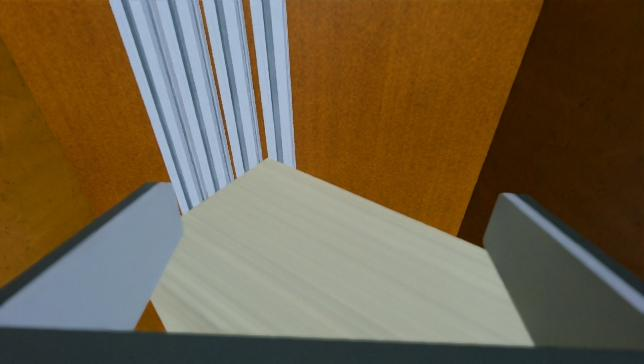

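Request:
move(
  target={"side":"left","x":0.499,"y":0.041,"z":0.591,"quat_wxyz":[0.997,-0.075,-0.018,0]},
  cameras=[],
)

Request:
move(
  target={"side":"right","x":0.497,"y":-0.195,"z":0.5845,"quat_wxyz":[0.997,0.075,-0.018,0]},
  cameras=[],
)

Request:
move(
  target={"side":"left","x":0.493,"y":0.041,"z":0.576,"quat_wxyz":[0.997,-0.075,-0.018,0]},
  cameras=[],
)

Request:
move(
  target={"side":"right","x":0.492,"y":-0.195,"z":0.573,"quat_wxyz":[0.997,0.075,-0.018,0]},
  cameras=[],
)

Request:
move(
  joints={"torso_squat_rad":0.72,"torso_shift_rad":0.335},
  min_time_s=3,
)

Scene clock: 206.20 s.
Joint torques (N m): left_arm=[-28.1 -33.04 -0.35 -23.55 10.85 -7.6 2.94] | right_arm=[-21.89 24.51 -0.92 -24.37 -9.94 -4.47 -1.58]
External joint torques (N m): left_arm=[-14.92 -32.21 -2.05 -15.81 10.66 -7.32 2.94] | right_arm=[-11.27 32.46 3.83 -18.7 -9.98 -4.26 -1.58]
Motor temperatures (°C): left_arm=[34 30 31 41 39 36 38] | right_arm=[35 32 32 38 42 38 34]
Wrist force (N): left_arm=[-2.3 58.2 -13.4] | right_arm=[2.7 -55.7 -7.0]
Wrist torque (N m): left_arm=[-1.39 -0.22 -3.17] | right_arm=[1.64 0.13 1.87]
Wrist force, peak (N): left_arm=[-3.2 65.3 -9.9] | right_arm=[3.0 -61.7 -9.1]
move: done
base_odometry: x=+0.563 y=-0.396 heading=+0.033
lidar_m: 0.22 0.24 0.33 1.72 2.19 1.61 1.53 1.63 2.19 4.04 0.33 0.23
base_status: not commanded
joint_positions: torso_squat_rad=+0.350 torso_shift_rad=+0.250 torso_pitch_rad=+0.761 torso_yaw_rad=+0.000 left_shoulder_pitch_rad=-1.062 left_shoulder_roll_rad=+0.198 left_shoulder_yaw_rad=-0.423 left_elbow_rad=-0.980 left_forearm_roll_rad=+0.323 left_wrist_pitch_rad=+1.083 left_hand_roll_rad=+0.578 left_gripper_m=+0.099 right_shoulder_pitch_rad=-0.934 right_shoulder_roll_rad=-0.651 right_shoulder_yaw_rad=+0.545 right_elbow_rad=-1.207 right_forearm_roll_rad=-0.733 right_wrist_pitch_rad=+1.017 right_hand_roll_rad=-0.481 right_gripper_m=+0.099 head_pan_rad=+0.000 head_tilt_rad=+0.500
joint_status: all done
wheel_motors_off: 0
motor_effort: left_wheel=-17(19) right_wheel=+14(16)
chest: x=+0.1483 y=+0.0000 z=+1.1417 quat_wxyz=(+0.929, +0.000, +0.371, +0.000) (m; base frame)
left_hand: x=+0.4978 y=+0.0487 z=+0.5883 quat_wxyz=(+0.998, -0.068, -0.016, +0.001) (m; base frame)
left_hand_status: reached (checked arc, planned for 0.3 s): 8 mm and 0.8 deg off.
right_hand: x=+0.5023 y=-0.2028 z=+0.5984 quat_wxyz=(+0.998, +0.068, -0.017, -0.002) (m; base frame)
pictures: none
No camera images: "cameras" was empty.

Scene clock: 207.10 s.
Joint torques (N m): left_arm=[-27.4 -33.31 -0.5 -23.6 11.02 -7.89 3.06] | right_arm=[-22.62 27.02 -0.11 -25.13 -10.04 -4.21 -1.71]
External joint torques (N m): left_arm=[-14.22 -32.48 -2.21 -15.85 10.83 -7.62 3.07] | right_arm=[-12.19 34.72 4.3 -19.65 -10.08 -4 -1.72]
Motor temperatures (°C): left_arm=[34 30 31 41 39 36 38] | right_arm=[35 32 32 38 42 38 34]
Wrist force (N): left_arm=[-1.9 58.7 -10.6] | right_arm=[3.1 -56.4 -9.7]
Wrist torque (N m): left_arm=[-1.28 -0.07 -3.19] | right_arm=[1.56 -0.01 1.59]
Wrist force, peak (N): left_arm=[-1.9 64.5 -12.0] | right_arm=[4.5 -60.6 -4.8]
move: done
base_odometry: x=+0.563 y=-0.396 heading=+0.033
lidar_m: 0.22 0.24 0.34 1.73 2.21 1.60 1.53 1.61 2.21 4.03 0.34 0.24
base_status: not commanded
joint_positions: torso_squat_rad=+0.350 torso_shift_rad=+0.250 torso_pitch_rad=+0.761 torso_yaw_rad=+0.000 left_shoulder_pitch_rad=-1.062 left_shoulder_roll_rad=+0.198 left_shoulder_yaw_rad=-0.423 left_elbow_rad=-0.980 left_forearm_roll_rad=+0.323 left_wrist_pitch_rad=+1.083 left_hand_roll_rad=+0.578 left_gripper_m=+0.099 right_shoulder_pitch_rad=-0.936 right_shoulder_roll_rad=-0.623 right_shoulder_yaw_rad=+0.553 right_elbow_rad=-1.139 right_forearm_roll_rad=-0.729 right_wrist_pitch_rad=+0.967 right_hand_roll_rad=-0.453 right_gripper_m=+0.099 head_pan_rad=+0.000 head_tilt_rad=+0.500
joint_status: all done
wheel_motors_off: 0
motor_effort: left_wheel=-17(18) right_wheel=+14(17)
chest: x=+0.1482 y=+0.0000 z=+1.1417 quat_wxyz=(+0.929, +0.000, +0.371, +0.000) (m; base frame)
left_hand: x=+0.4979 y=+0.0487 z=+0.5883 quat_wxyz=(+0.998, -0.068, -0.016, +0.001) (m; base frame)
right_hand: x=+0.4962 y=-0.2034 z=+0.5833 quat_wxyz=(+0.998, +0.068, -0.017, -0.002) (m; base frame)
right_hand_status: reached (checked arc, planned for 0.3 s): 9 mm and 0.9 deg off.
pictures: none
No camera images: "cameras" was empty.

Scene clock: 207.87 s.
Joint torques (N m): left_arm=[-27.91 -33.11 0.24 -23.5 10.48 -7.46 2.91] | right_arm=[-21.4 25.31 -0.52 -24.11 -9.66 -4.08 -1.57]
External joint torques (N m): left_arm=[-14.87 -32.1 -1.27 -16.08 10.3 -7.18 2.92] | right_arm=[-10.95 32.99 3.89 -18.62 -9.7 -3.87 -1.57]
Motor temperatures (°C): left_arm=[34 30 31 41 39 36 38] | right_arm=[35 32 32 38 42 38 34]
Wrist force (N): left_arm=[-2.6 57.1 -14.5] | right_arm=[2.0 -54.2 -7.9]
Wrist torque (N m): left_arm=[-1.40 -0.23 -3.02] | right_arm=[1.58 0.01 1.81]
Wrist force, peak (N): left_arm=[-2.8 64.5 -9.0] | right_arm=[2.7 -63.2 -8.7]
move: done
base_odometry: x=+0.563 y=-0.396 heading=+0.033
lidar_m: 0.22 0.23 0.32 1.73 2.20 1.60 1.54 1.61 2.21 4.03 0.32 0.24
base_status: not commanded
joint_positions: torso_squat_rad=+0.350 torso_shift_rad=+0.250 torso_pitch_rad=+0.761 torso_yaw_rad=+0.000 left_shoulder_pitch_rad=-1.073 left_shoulder_roll_rad=+0.178 left_shoulder_yaw_rad=-0.425 left_elbow_rad=-0.892 left_forearm_roll_rad=+0.321 left_wrist_pitch_rad=+1.013 left_hand_roll_rad=+0.564 left_gripper_m=+0.099 right_shoulder_pitch_rad=-0.936 right_shoulder_roll_rad=-0.623 right_shoulder_yaw_rad=+0.553 right_elbow_rad=-1.139 right_forearm_roll_rad=-0.729 right_wrist_pitch_rad=+0.967 right_hand_roll_rad=-0.453 right_gripper_m=+0.099 head_pan_rad=+0.000 head_tilt_rad=+0.500
joint_status: all done
wheel_motors_off: 0
motor_effort: left_wheel=-16(18) right_wheel=+15(17)
chest: x=+0.1482 y=+0.0000 z=+1.1417 quat_wxyz=(+0.929, +0.000, +0.371, +0.000) (m; base frame)
left_hand: x=+0.4917 y=+0.0487 z=+0.5734 quat_wxyz=(+0.998, -0.068, -0.016, +0.001) (m; base frame)
left_hand_status: reached (checked arc, planned for 0.3 s): 8 mm and 0.8 deg off.
right_hand: x=+0.4963 y=-0.2029 z=+0.5834 quat_wxyz=(+0.998, +0.068, -0.017, -0.002) (m; base frame)
pictures: none
No camera images: "cameras" was empty.

Scene clock: 208.57 s.
Joint torques (N m): left_arm=[-26.97 -33.05 0.39 -23.56 10.72 -7.65 3.01] | right_arm=[-21.84 27.89 -0.14 -24.64 -9.76 -4.06 -1.58]
External joint torques (N m): left_arm=[-13.92 -32.04 -1.11 -16.14 10.54 -7.37 3.01] | right_arm=[-11.54 35.35 3.99 -19.32 -9.8 -3.86 -1.58]
Motor temperatures (°C): left_arm=[34 30 31 41 39 36 38] | right_arm=[35 32 32 38 42 38 34]
Wrist force (N): left_arm=[-1.5 56.8 -11.5] | right_arm=[3.2 -55.0 -8.9]
Wrist torque (N m): left_arm=[-1.19 -0.10 -3.10] | right_arm=[1.53 -0.03 1.58]
Wrist force, peak (N): left_arm=[-3.2 63.2 -13.8] | right_arm=[4.5 -60.6 -5.8]
move: done
base_odometry: x=+0.563 y=-0.396 heading=+0.033
lidar_m: 0.21 0.23 0.33 1.71 2.19 1.60 1.54 1.62 2.21 4.03 0.32 0.23
base_status: not commanded
joint_positions: torso_squat_rad=+0.350 torso_shift_rad=+0.250 torso_pitch_rad=+0.761 torso_yaw_rad=+0.000 left_shoulder_pitch_rad=-1.073 left_shoulder_roll_rad=+0.178 left_shoulder_yaw_rad=-0.425 left_elbow_rad=-0.892 left_forearm_roll_rad=+0.321 left_wrist_pitch_rad=+1.013 left_hand_roll_rad=+0.564 left_gripper_m=+0.099 right_shoulder_pitch_rad=-0.938 right_shoulder_roll_rad=-0.600 right_shoulder_yaw_rad=+0.558 right_elbow_rad=-1.082 right_forearm_roll_rad=-0.728 right_wrist_pitch_rad=+0.927 right_hand_roll_rad=-0.429 right_gripper_m=+0.099 head_pan_rad=+0.000 head_tilt_rad=+0.500
joint_status: all done
wheel_motors_off: 0
motor_effort: left_wheel=-16(17) right_wheel=+14(17)
chest: x=+0.1482 y=+0.0000 z=+1.1417 quat_wxyz=(+0.929, +0.000, +0.371, +0.000) (m; base frame)
left_hand: x=+0.4918 y=+0.0488 z=+0.5734 quat_wxyz=(+0.998, -0.068, -0.016, +0.001) (m; base frame)
right_hand: x=+0.4913 y=-0.2034 z=+0.5719 quat_wxyz=(+0.998, +0.068, -0.017, -0.002) (m; base frame)
right_hand_status: reached (checked arc, planned for 0.3 s): 9 mm and 0.8 deg off.
pictures: none
No camera images: "cameras" was empty.

Scene clock: 211.87 s.
Joint torques (N m): left_arm=[-27.21 -33.34 0.4 -23.56 10.67 -7.65 3.09] | right_arm=[-21.96 27.39 -0.06 -24.32 -9.65 -3.89 -1.48]
External joint torques (N m): left_arm=[-14.16 -32.33 -1.1 -16.14 10.49 -7.37 3.09] | right_arm=[-11.66 34.85 4.07 -19 -9.68 -3.69 -1.48]
Motor temperatures (°C): left_arm=[34 30 31 41 39 36 38] | right_arm=[35 32 32 38 42 38 34]
Wrist force (N): left_arm=[-2.8 57.5 -11.9] | right_arm=[3.0 -54.7 -9.9]
Wrist torque (N m): left_arm=[-1.21 -0.21 -3.11] | right_arm=[1.52 -0.01 1.53]
Wrist force, peak (N): left_arm=[-2.5 58.6 -12.3] | right_arm=[2.6 -55.7 -9.7]
move: done
base_odometry: x=+0.563 y=-0.396 heading=+0.033
lidar_m: 0.22 0.23 0.33 1.72 2.19 1.60 1.53 1.62 2.20 4.03 0.32 0.24
base_status: not commanded
joint_positions: torso_squat_rad=+0.720 torso_shift_rad=+0.335 torso_pitch_rad=+0.761 torso_yaw_rad=+0.000 left_shoulder_pitch_rad=-1.073 left_shoulder_roll_rad=+0.178 left_shoulder_yaw_rad=-0.425 left_elbow_rad=-0.892 left_forearm_roll_rad=+0.321 left_wrist_pitch_rad=+1.013 left_hand_roll_rad=+0.564 left_gripper_m=+0.099 right_shoulder_pitch_rad=-0.938 right_shoulder_roll_rad=-0.600 right_shoulder_yaw_rad=+0.558 right_elbow_rad=-1.082 right_forearm_roll_rad=-0.728 right_wrist_pitch_rad=+0.927 right_hand_roll_rad=-0.429 right_gripper_m=+0.099 head_pan_rad=+0.000 head_tilt_rad=+0.500
joint_status: all done
wheel_motors_off: 0
motor_effort: left_wheel=-16(17) right_wheel=+13(18)
chest: x=+0.1585 y=+0.0000 z=+1.0016 quat_wxyz=(+0.929, +0.000, +0.371, +0.000) (m; base frame)
left_hand: x=+0.5021 y=+0.0488 z=+0.4334 quat_wxyz=(+0.998, -0.068, -0.016, +0.001) (m; base frame)
right_hand: x=+0.5016 y=-0.2034 z=+0.4319 quat_wxyz=(+0.998, +0.068, -0.017, -0.002) (m; base frame)
pictures: head_camera, left_wrist_camera, right_wrist_camera
camera_calibration:
head_camera: T_world_to_cam=[[-0.0178935, -0.9995, -0.0260816, 0.0342082], [-0.933106, 0.0260639, -0.358657, 0.748857], [0.359157, 0.0179193, -0.933105, 0.88865], [0, 0, 0, 1]] pos_world=[0.38021, -0.00125107, 1.09868]
left_wrist_camera: T_world_to_cam=[[0.999352, 0.0299599, 0.0199318, -0.512429], [0.0129921, -0.816946, 0.576567, -0.187521], [0.0335571, -0.575935, -0.816806, 0.437756], [0, 0, 0, 1]] pos_world=[0.499844, 0.114277, 0.475894]
right_wrist_camera: T_world_to_cam=[[-0.997787, -0.0195835, -0.0635467, 0.5227], [-0.0547132, 0.784904, 0.617197, -0.0523562], [0.0377912, 0.619308, -0.784238, 0.51794], [0, 0, 0, 1]] pos_world=[0.499104, -0.269434, 0.471718]

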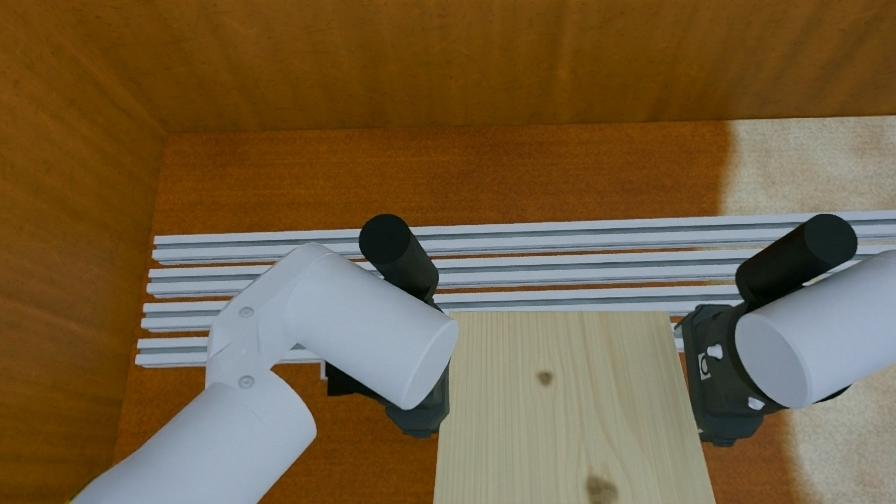

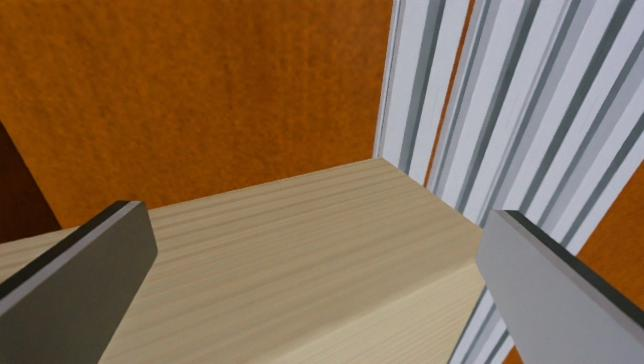

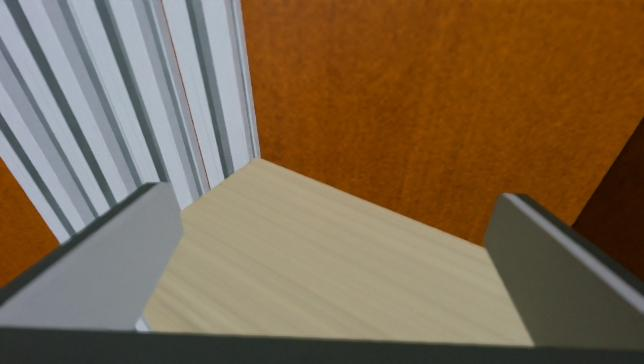

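Request:
move(
  joints={"torso_squat_rad":0.72,"torso_shift_rad":0.31},
  cameras=[],
)

Request:
move(
  joints={"torso_squat_rad":0.785,"torso_shift_rad":0.33},
  min_time_s=1.5,
)

Scene clock: 216.20 s.
Joint torques (N m): left_arm=[-27.42 -33.08 0.26 -23.5 10.67 -7.46 3.14] | right_arm=[-21.81 27.43 -0.14 -24.57 -9.61 -3.86 -1.6]
External joint torques (N m): left_arm=[-14.37 -32.07 -1.24 -16.07 10.49 -7.18 3.14] | right_arm=[-11.51 34.89 3.99 -19.26 -9.64 -3.66 -1.6]
Motor temperatures (°C): left_arm=[34 30 31 41 39 36 38] | right_arm=[35 32 32 38 41 38 34]
Wrist force (N): left_arm=[-2.2 56.7 -12.1] | right_arm=[2.6 -54.7 -9.0]
Wrist torque (N m): left_arm=[-1.20 -0.14 -3.11] | right_arm=[1.46 -0.07 1.54]
Wrist force, peak (N): left_arm=[-2.1 58.4 -12.0] | right_arm=[3.2 -55.6 -9.9]
move: done
base_odometry: x=+0.563 y=-0.396 heading=+0.033
lidar_m: 0.22 0.23 0.34 1.73 2.22 1.59 1.54 1.62 2.21 4.01 0.32 0.23
base_status: not commanded
joint_positions: torso_squat_rad=+0.720 torso_shift_rad=+0.310 torso_pitch_rad=+0.761 torso_yaw_rad=+0.000 left_shoulder_pitch_rad=-1.073 left_shoulder_roll_rad=+0.178 left_shoulder_yaw_rad=-0.425 left_elbow_rad=-0.892 left_forearm_roll_rad=+0.321 left_wrist_pitch_rad=+1.013 left_hand_roll_rad=+0.564 left_gripper_m=+0.099 right_shoulder_pitch_rad=-0.938 right_shoulder_roll_rad=-0.600 right_shoulder_yaw_rad=+0.558 right_elbow_rad=-1.082 right_forearm_roll_rad=-0.728 right_wrist_pitch_rad=+0.927 right_hand_roll_rad=-0.429 right_gripper_m=+0.099 head_pan_rad=+0.000 head_tilt_rad=+0.500
joint_status: all done
wheel_motors_off: 0
motor_effort: left_wheel=-16(17) right_wheel=+14(17)
chest: x=+0.1460 y=+0.0000 z=+1.0058 quat_wxyz=(+0.929, +0.000, +0.371, +0.000) (m; base frame)
left_hand: x=+0.4896 y=+0.0488 z=+0.4376 quat_wxyz=(+0.998, -0.068, -0.016, +0.001) (m; base frame)
right_hand: x=+0.4891 y=-0.2034 z=+0.4361 quat_wxyz=(+0.998, +0.068, -0.017, -0.002) (m; base frame)
pictures: none
No camera images: "cameras" was empty.

Scene clock: 218.00 s.
Joint torques (N m): left_arm=[-27.66 -33.35 0.28 -23.58 10.6 -7.54 2.99] | right_arm=[-21.82 27.3 -0.39 -24.42 -9.78 -3.98 -1.76]
External joint torques (N m): left_arm=[-14.61 -32.33 -1.22 -16.15 10.42 -7.27 2.99] | right_arm=[-11.52 34.77 3.74 -19.1 -9.82 -3.78 -1.76]
Motor temperatures (°C): left_arm=[33 30 31 41 39 36 38] | right_arm=[35 32 32 38 41 38 34]
Wrist force (N): left_arm=[-2.7 56.7 -11.5] | right_arm=[3.0 -54.9 -8.5]
Wrist torque (N m): left_arm=[-1.22 -0.20 -3.15] | right_arm=[1.53 -0.02 1.56]
Wrist force, peak (N): left_arm=[-2.7 58.5 -11.6] | right_arm=[2.4 -55.1 -10.0]
move: done
base_odometry: x=+0.563 y=-0.396 heading=+0.033
lidar_m: 0.23 0.23 0.33 1.72 2.21 1.60 1.53 1.61 2.20 4.03 0.33 0.24
base_status: not commanded
joint_positions: torso_squat_rad=+0.785 torso_shift_rad=+0.330 torso_pitch_rad=+0.761 torso_yaw_rad=+0.000 left_shoulder_pitch_rad=-1.073 left_shoulder_roll_rad=+0.178 left_shoulder_yaw_rad=-0.425 left_elbow_rad=-0.892 left_forearm_roll_rad=+0.321 left_wrist_pitch_rad=+1.013 left_hand_roll_rad=+0.564 left_gripper_m=+0.099 right_shoulder_pitch_rad=-0.938 right_shoulder_roll_rad=-0.600 right_shoulder_yaw_rad=+0.558 right_elbow_rad=-1.082 right_forearm_roll_rad=-0.728 right_wrist_pitch_rad=+0.927 right_hand_roll_rad=-0.429 right_gripper_m=+0.099 head_pan_rad=+0.000 head_tilt_rad=+0.500
joint_status: all done
wheel_motors_off: 0
motor_effort: left_wheel=-16(17) right_wheel=+14(16)
chest: x=+0.1459 y=+0.0000 z=+0.9731 quat_wxyz=(+0.929, +0.000, +0.371, +0.000) (m; base frame)
left_hand: x=+0.4895 y=+0.0488 z=+0.4048 quat_wxyz=(+0.998, -0.068, -0.016, +0.001) (m; base frame)
right_hand: x=+0.4890 y=-0.2034 z=+0.4034 quat_wxyz=(+0.998, +0.068, -0.017, -0.002) (m; base frame)
pictures: head_camera, left_wrist_camera, right_wrist_camera
camera_calibration:
head_camera: T_world_to_cam=[[-0.0178908, -0.9995, -0.0260819, 0.0332387], [-0.933072, 0.0260632, -0.358744, 0.72696], [0.359245, 0.0179181, -0.933071, 0.866513], [0, 0, 0, 1]] pos_world=[0.36761, -0.00125107, 1.07018]
left_wrist_camera: T_world_to_cam=[[0.999354, 0.0298789, 0.0199903, -0.499285], [0.0128922, -0.816949, 0.576565, -0.170817], [0.0335582, -0.575935, -0.816807, 0.414818], [0, 0, 0, 1]] pos_world=[0.487243, 0.114277, 0.447294]
right_wrist_camera: T_world_to_cam=[[-0.997783, -0.0195225, -0.0636255, 0.508366], [-0.0547139, 0.784907, 0.617193, -0.0354522], [0.037891, 0.619306, -0.784235, 0.496015], [0, 0, 0, 1]] pos_world=[0.486505, -0.269434, 0.443218]

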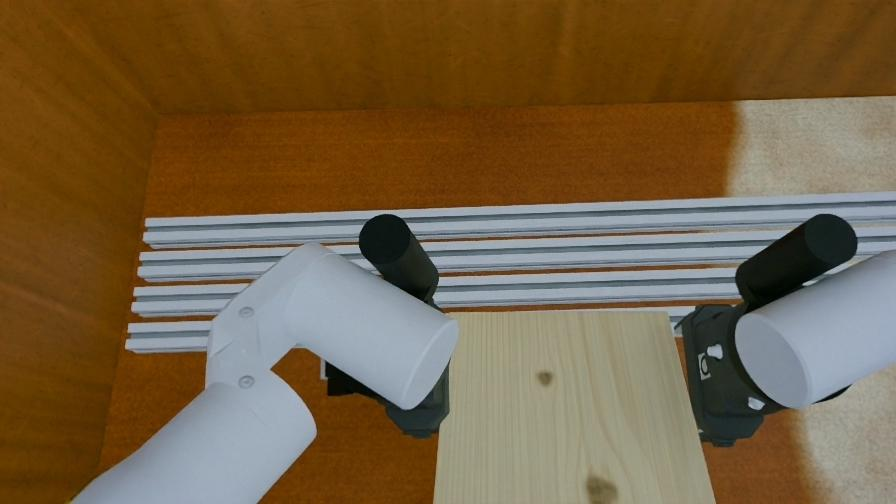

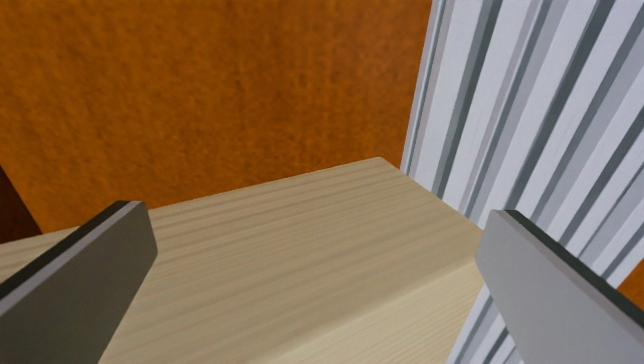

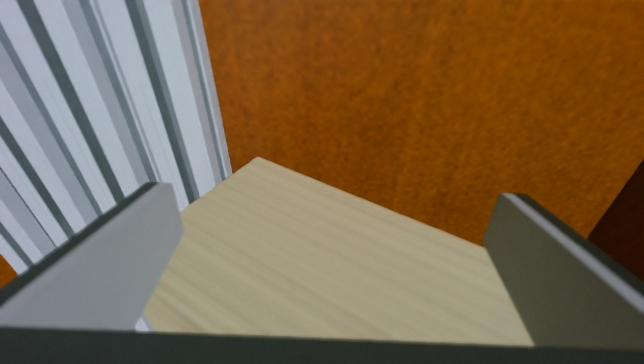

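Request:
move(
  joints={"torso_squat_rad":0.809,"torso_shift_rad":0.333},
  min_time_s=1,
  cameras=["left_wrist_camera"],
)

Request:
move(
  joints={"torso_squat_rad":0.829,"torso_shift_rad":0.328},
  min_time_s=1,
  cameras=["head_camera","left_wrist_camera"],
)

Scene clock: 220.33 s.
Joint torques (N m): left_arm=[-27.19 -32.99 0.15 -23.56 10.61 -7.58 3.03] | right_arm=[-21.85 27.64 -0.08 -24.43 -9.69 -3.98 -1.6]
External joint torques (N m): left_arm=[-14.14 -31.98 -1.36 -16.13 10.43 -7.3 3.03] | right_arm=[-11.55 35.11 4.05 -19.11 -9.73 -3.78 -1.61]
Motor temperatures (°C): left_arm=[33 30 31 41 39 36 38] | right_arm=[35 32 32 38 41 38 34]
Wrist force (N): left_arm=[-2.4 56.7 -11.3] | right_arm=[2.8 -54.8 -9.4]
Wrist torque (N m): left_arm=[-1.18 -0.16 -3.12] | right_arm=[1.53 -0.02 1.58]
Wrist force, peak (N): left_arm=[-2.3 58.0 -12.4] | right_arm=[2.8 -55.5 -9.6]
move: done
base_odometry: x=+0.563 y=-0.396 heading=+0.033
lidar_m: 0.22 0.24 0.33 1.72 2.20 1.59 1.54 1.60 2.20 4.03 0.33 0.24
base_status: not commanded
joint_positions: torso_squat_rad=+0.809 torso_shift_rad=+0.333 torso_pitch_rad=+0.761 torso_yaw_rad=+0.000 left_shoulder_pitch_rad=-1.073 left_shoulder_roll_rad=+0.178 left_shoulder_yaw_rad=-0.425 left_elbow_rad=-0.892 left_forearm_roll_rad=+0.321 left_wrist_pitch_rad=+1.013 left_hand_roll_rad=+0.564 left_gripper_m=+0.099 right_shoulder_pitch_rad=-0.938 right_shoulder_roll_rad=-0.600 right_shoulder_yaw_rad=+0.558 right_elbow_rad=-1.082 right_forearm_roll_rad=-0.728 right_wrist_pitch_rad=+0.927 right_hand_roll_rad=-0.429 right_gripper_m=+0.099 head_pan_rad=+0.000 head_tilt_rad=+0.500
joint_status: all done
wheel_motors_off: 0
motor_effort: left_wheel=-17(17) right_wheel=+14(17)
chest: x=+0.1434 y=+0.0000 z=+0.9613 quat_wxyz=(+0.929, +0.000, +0.371, +0.000) (m; base frame)
left_hand: x=+0.4870 y=+0.0488 z=+0.3930 quat_wxyz=(+0.998, -0.068, -0.016, +0.001) (m; base frame)
right_hand: x=+0.4865 y=-0.2034 z=+0.3915 quat_wxyz=(+0.998, +0.068, -0.017, -0.002) (m; base frame)
pictures: left_wrist_camera
camera_calibration:
left_wrist_camera: T_world_to_cam=[[0.99935, 0.0299373, 0.0200713, -0.496591], [0.0128932, -0.816949, 0.576566, -0.163982], [0.0336581, -0.575933, -0.816804, 0.405214], [0, 0, 0, 1]] pos_world=[0.484744, 0.114277, 0.435494]

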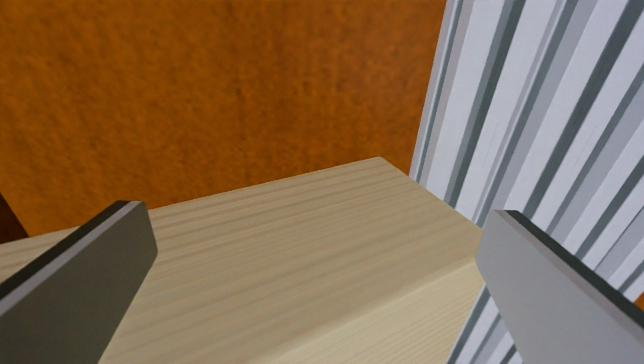

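Scene clock: 221.63 s.
Joint torques (N m): left_arm=[-27.38 -33.16 0.44 -23.64 10.56 -7.5 3.15] | right_arm=[-21.96 27.71 -0.36 -24.44 -9.56 -3.9 -1.48]
External joint torques (N m): left_arm=[-14.34 -32.14 -1.07 -16.21 10.38 -7.22 3.15] | right_arm=[-11.66 35.17 3.77 -19.13 -9.6 -3.7 -1.48]
Motor temperatures (°C): left_arm=[33 30 31 41 39 36 38] | right_arm=[35 32 32 38 41 38 34]
Wrist force (N): left_arm=[-2.1 57.2 -11.6] | right_arm=[3.4 -54.7 -8.9]
Wrist torque (N m): left_arm=[-1.21 -0.14 -3.09] | right_arm=[1.52 0.01 1.55]
Wrist force, peak (N): left_arm=[-2.5 57.9 -11.9] | right_arm=[3.0 -55.5 -9.3]
move: done
base_odometry: x=+0.563 y=-0.396 heading=+0.033
lidar_m: 0.22 0.23 0.33 1.71 2.20 1.61 1.53 1.63 2.20 4.03 0.34 0.24
base_status: not commanded
joint_positions: torso_squat_rad=+0.829 torso_shift_rad=+0.328 torso_pitch_rad=+0.761 torso_yaw_rad=+0.000 left_shoulder_pitch_rad=-1.073 left_shoulder_roll_rad=+0.178 left_shoulder_yaw_rad=-0.425 left_elbow_rad=-0.892 left_forearm_roll_rad=+0.321 left_wrist_pitch_rad=+1.013 left_hand_roll_rad=+0.564 left_gripper_m=+0.099 right_shoulder_pitch_rad=-0.938 right_shoulder_roll_rad=-0.600 right_shoulder_yaw_rad=+0.558 right_elbow_rad=-1.082 right_forearm_roll_rad=-0.728 right_wrist_pitch_rad=+0.927 right_hand_roll_rad=-0.429 right_gripper_m=+0.099 head_pan_rad=+0.000 head_tilt_rad=+0.500
joint_status: all done
wheel_motors_off: 0
motor_effort: left_wheel=-16(17) right_wheel=+16(17)
chest: x=+0.1378 y=+0.0000 z=+0.9524 quat_wxyz=(+0.929, +0.000, +0.371, +0.000) (m; base frame)
left_hand: x=+0.4814 y=+0.0488 z=+0.3841 quat_wxyz=(+0.998, -0.068, -0.016, +0.001) (m; base frame)
right_hand: x=+0.4809 y=-0.2034 z=+0.3826 quat_wxyz=(+0.998, +0.068, -0.017, -0.002) (m; base frame)
pictures: head_camera, left_wrist_camera
camera_calibration:
head_camera: T_world_to_cam=[[-0.0178908, -0.9995, -0.0260819, 0.0325539], [-0.933072, 0.0260632, -0.358744, 0.711976], [0.359245, 0.0179181, -0.933071, 0.850109], [0, 0, 0, 1]] pos_world=[0.35951, -0.00125107, 1.04948]
left_wrist_camera: T_world_to_cam=[[0.99935, 0.0299373, 0.0200713, -0.490816], [0.0128932, -0.816949, 0.576566, -0.158779], [0.0336581, -0.575933, -0.816804, 0.398133], [0, 0, 0, 1]] pos_world=[0.479144, 0.114277, 0.426594]

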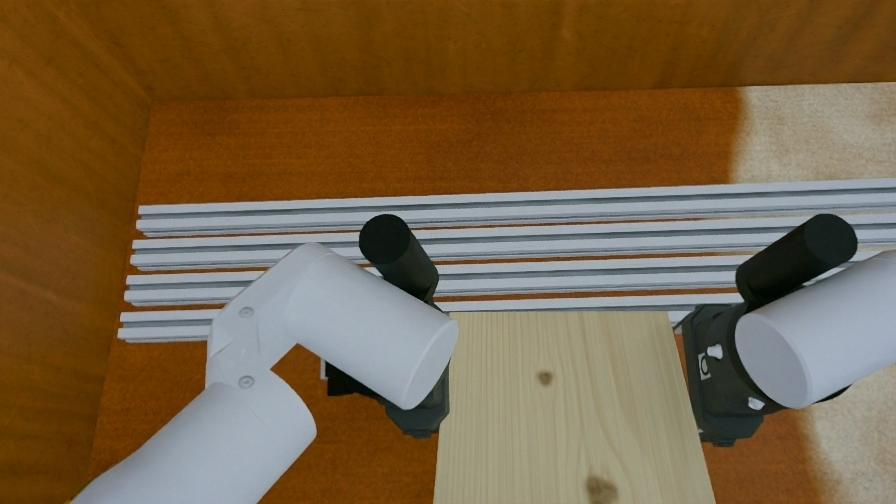

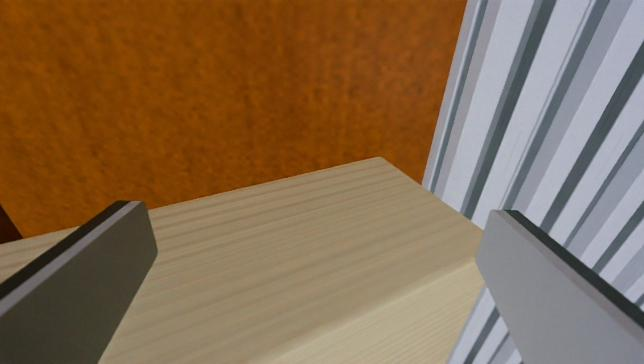

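Request:
move(
  joints={"torso_squat_rad":0.855,"torso_shift_rad":0.337},
  min_time_s=1,
  cameras=["left_wrist_camera"],
)

Request:
move(
  joints={"torso_squat_rad":0.880,"torso_shift_rad":0.341},
  min_time_s=1,
  cameras=["head_camera","left_wrist_camera"],
)

Scene clock: 224.73 s.
Joint torques (N m): left_arm=[-26.89 -33.19 0.48 -23.48 10.6 -7.79 3.07] | right_arm=[-22 27.55 -0.25 -24.56 -9.6 -3.94 -1.67]
External joint torques (N m): left_arm=[-13.85 -32.18 -1.02 -16.05 10.42 -7.51 3.07] | right_arm=[-11.7 35.01 3.89 -19.25 -9.64 -3.74 -1.67]
Motor temperatures (°C): left_arm=[33 30 31 41 39 35 38] | right_arm=[35 32 32 38 41 38 34]
Wrist force (N): left_arm=[-2.4 57.3 -9.7] | right_arm=[3.4 -54.5 -8.8]
Wrist torque (N m): left_arm=[-1.27 -0.01 -3.06] | right_arm=[1.47 0.00 1.54]
Wrist force, peak (N): left_arm=[-2.7 58.1 -12.2] | right_arm=[3.1 -55.7 -9.0]
move: done
base_odometry: x=+0.563 y=-0.396 heading=+0.033
lidar_m: 0.23 0.24 0.34 1.74 2.22 1.61 1.54 1.63 2.22 4.03 0.33 0.24
base_status: not commanded
joint_positions: torso_squat_rad=+0.855 torso_shift_rad=+0.337 torso_pitch_rad=+0.761 torso_yaw_rad=+0.000 left_shoulder_pitch_rad=-1.073 left_shoulder_roll_rad=+0.178 left_shoulder_yaw_rad=-0.425 left_elbow_rad=-0.892 left_forearm_roll_rad=+0.321 left_wrist_pitch_rad=+1.013 left_hand_roll_rad=+0.564 left_gripper_m=+0.099 right_shoulder_pitch_rad=-0.938 right_shoulder_roll_rad=-0.600 right_shoulder_yaw_rad=+0.558 right_elbow_rad=-1.082 right_forearm_roll_rad=-0.728 right_wrist_pitch_rad=+0.927 right_hand_roll_rad=-0.429 right_gripper_m=+0.099 head_pan_rad=+0.000 head_tilt_rad=+0.500
joint_status: all done
wheel_motors_off: 0
motor_effort: left_wheel=-16(17) right_wheel=+15(17)
chest: x=+0.1373 y=+0.0000 z=+0.9382 quat_wxyz=(+0.929, +0.000, +0.371, +0.000) (m; base frame)
left_hand: x=+0.4810 y=+0.0488 z=+0.3699 quat_wxyz=(+0.998, -0.068, -0.016, +0.001) (m; base frame)
right_hand: x=+0.4805 y=-0.2034 z=+0.3685 quat_wxyz=(+0.998, +0.068, -0.017, -0.002) (m; base frame)
pictures: left_wrist_camera
camera_calibration:
left_wrist_camera: T_world_to_cam=[[0.99935, 0.0299373, 0.0200713, -0.490131], [0.0128932, -0.816949, 0.576566, -0.150586], [0.0336581, -0.575933, -0.816804, 0.386547], [0, 0, 0, 1]] pos_world=[0.478744, 0.114277, 0.412394]

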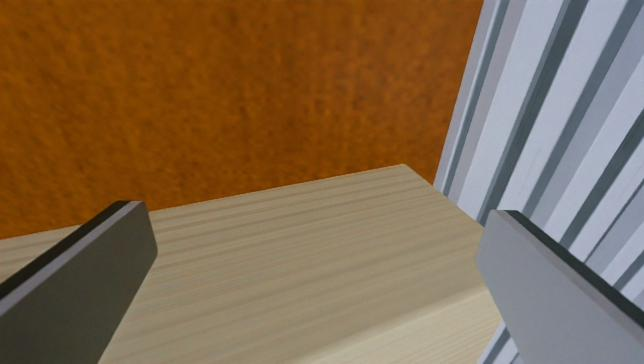

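Scene clock: 226.03 s.
Joint torques (N m): left_arm=[-27.56 -32.9 0.16 -23.55 10.58 -8.06 3.06] | right_arm=[-21.69 27.43 -0.37 -24.54 -9.69 -3.93 -1.6]
External joint torques (N m): left_arm=[-14.51 -31.89 -1.34 -16.12 10.4 -7.78 3.07] | right_arm=[-11.39 34.9 3.76 -19.22 -9.73 -3.73 -1.61]
Motor temperatures (°C): left_arm=[33 30 31 41 39 35 38] | right_arm=[35 32 32 38 41 37 34]
Wrist force (N): left_arm=[-5.3 56.7 -8.1] | right_arm=[2.9 -55.6 -8.1]
Wrist torque (N m): left_arm=[-1.24 -0.02 -3.13] | right_arm=[1.59 -0.03 1.53]
Wrist force, peak (N): left_arm=[-3.1 57.7 -10.3] | right_arm=[2.7 -55.5 -8.9]
move: done
base_odometry: x=+0.563 y=-0.396 heading=+0.033
lidar_m: 0.21 0.24 0.34 1.72 2.20 1.60 1.54 1.62 2.20 4.04 0.33 0.24
base_status: not commanded
joint_positions: torso_squat_rad=+0.880 torso_shift_rad=+0.341 torso_pitch_rad=+0.760 torso_yaw_rad=+0.000 left_shoulder_pitch_rad=-1.073 left_shoulder_roll_rad=+0.178 left_shoulder_yaw_rad=-0.425 left_elbow_rad=-0.892 left_forearm_roll_rad=+0.321 left_wrist_pitch_rad=+1.013 left_hand_roll_rad=+0.564 left_gripper_m=+0.099 right_shoulder_pitch_rad=-0.938 right_shoulder_roll_rad=-0.600 right_shoulder_yaw_rad=+0.558 right_elbow_rad=-1.082 right_forearm_roll_rad=-0.728 right_wrist_pitch_rad=+0.927 right_hand_roll_rad=-0.429 right_gripper_m=+0.099 head_pan_rad=+0.000 head_tilt_rad=+0.500
joint_status: all done
wheel_motors_off: 0
motor_effort: left_wheel=-17(17) right_wheel=+16(16)
chest: x=+0.1345 y=+0.0000 z=+0.9250 quat_wxyz=(+0.929, +0.000, +0.371, +0.000) (m; base frame)
left_hand: x=+0.4782 y=+0.0488 z=+0.3568 quat_wxyz=(+0.998, -0.068, -0.016, +0.001) (m; base frame)
right_hand: x=+0.4777 y=-0.2034 z=+0.3553 quat_wxyz=(+0.998, +0.068, -0.017, -0.002) (m; base frame)
pictures: head_camera, left_wrist_camera
camera_calibration:
head_camera: T_world_to_cam=[[-0.017888, -0.9995, -0.0260822, 0.0317795], [-0.933038, 0.0260624, -0.358832, 0.699144], [0.359332, 0.0179169, -0.933038, 0.825662], [0, 0, 0, 1]] pos_world=[0.35621, -0.00125107, 1.02208]
left_wrist_camera: T_world_to_cam=[[0.99935, 0.0299362, 0.0200695, -0.487069], [0.0128952, -0.816982, 0.576518, -0.142975], [0.0336552, -0.575885, -0.816838, 0.375951], [0, 0, 0, 1]] pos_world=[0.475944, 0.114277, 0.399294]

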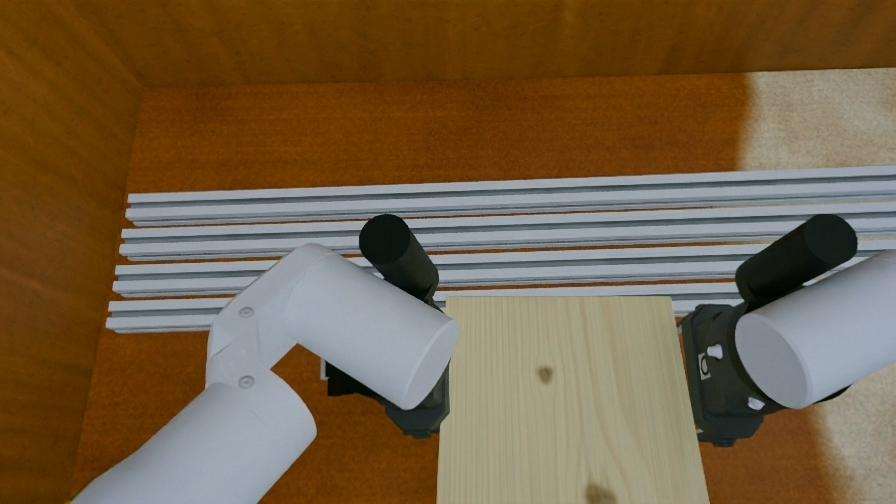

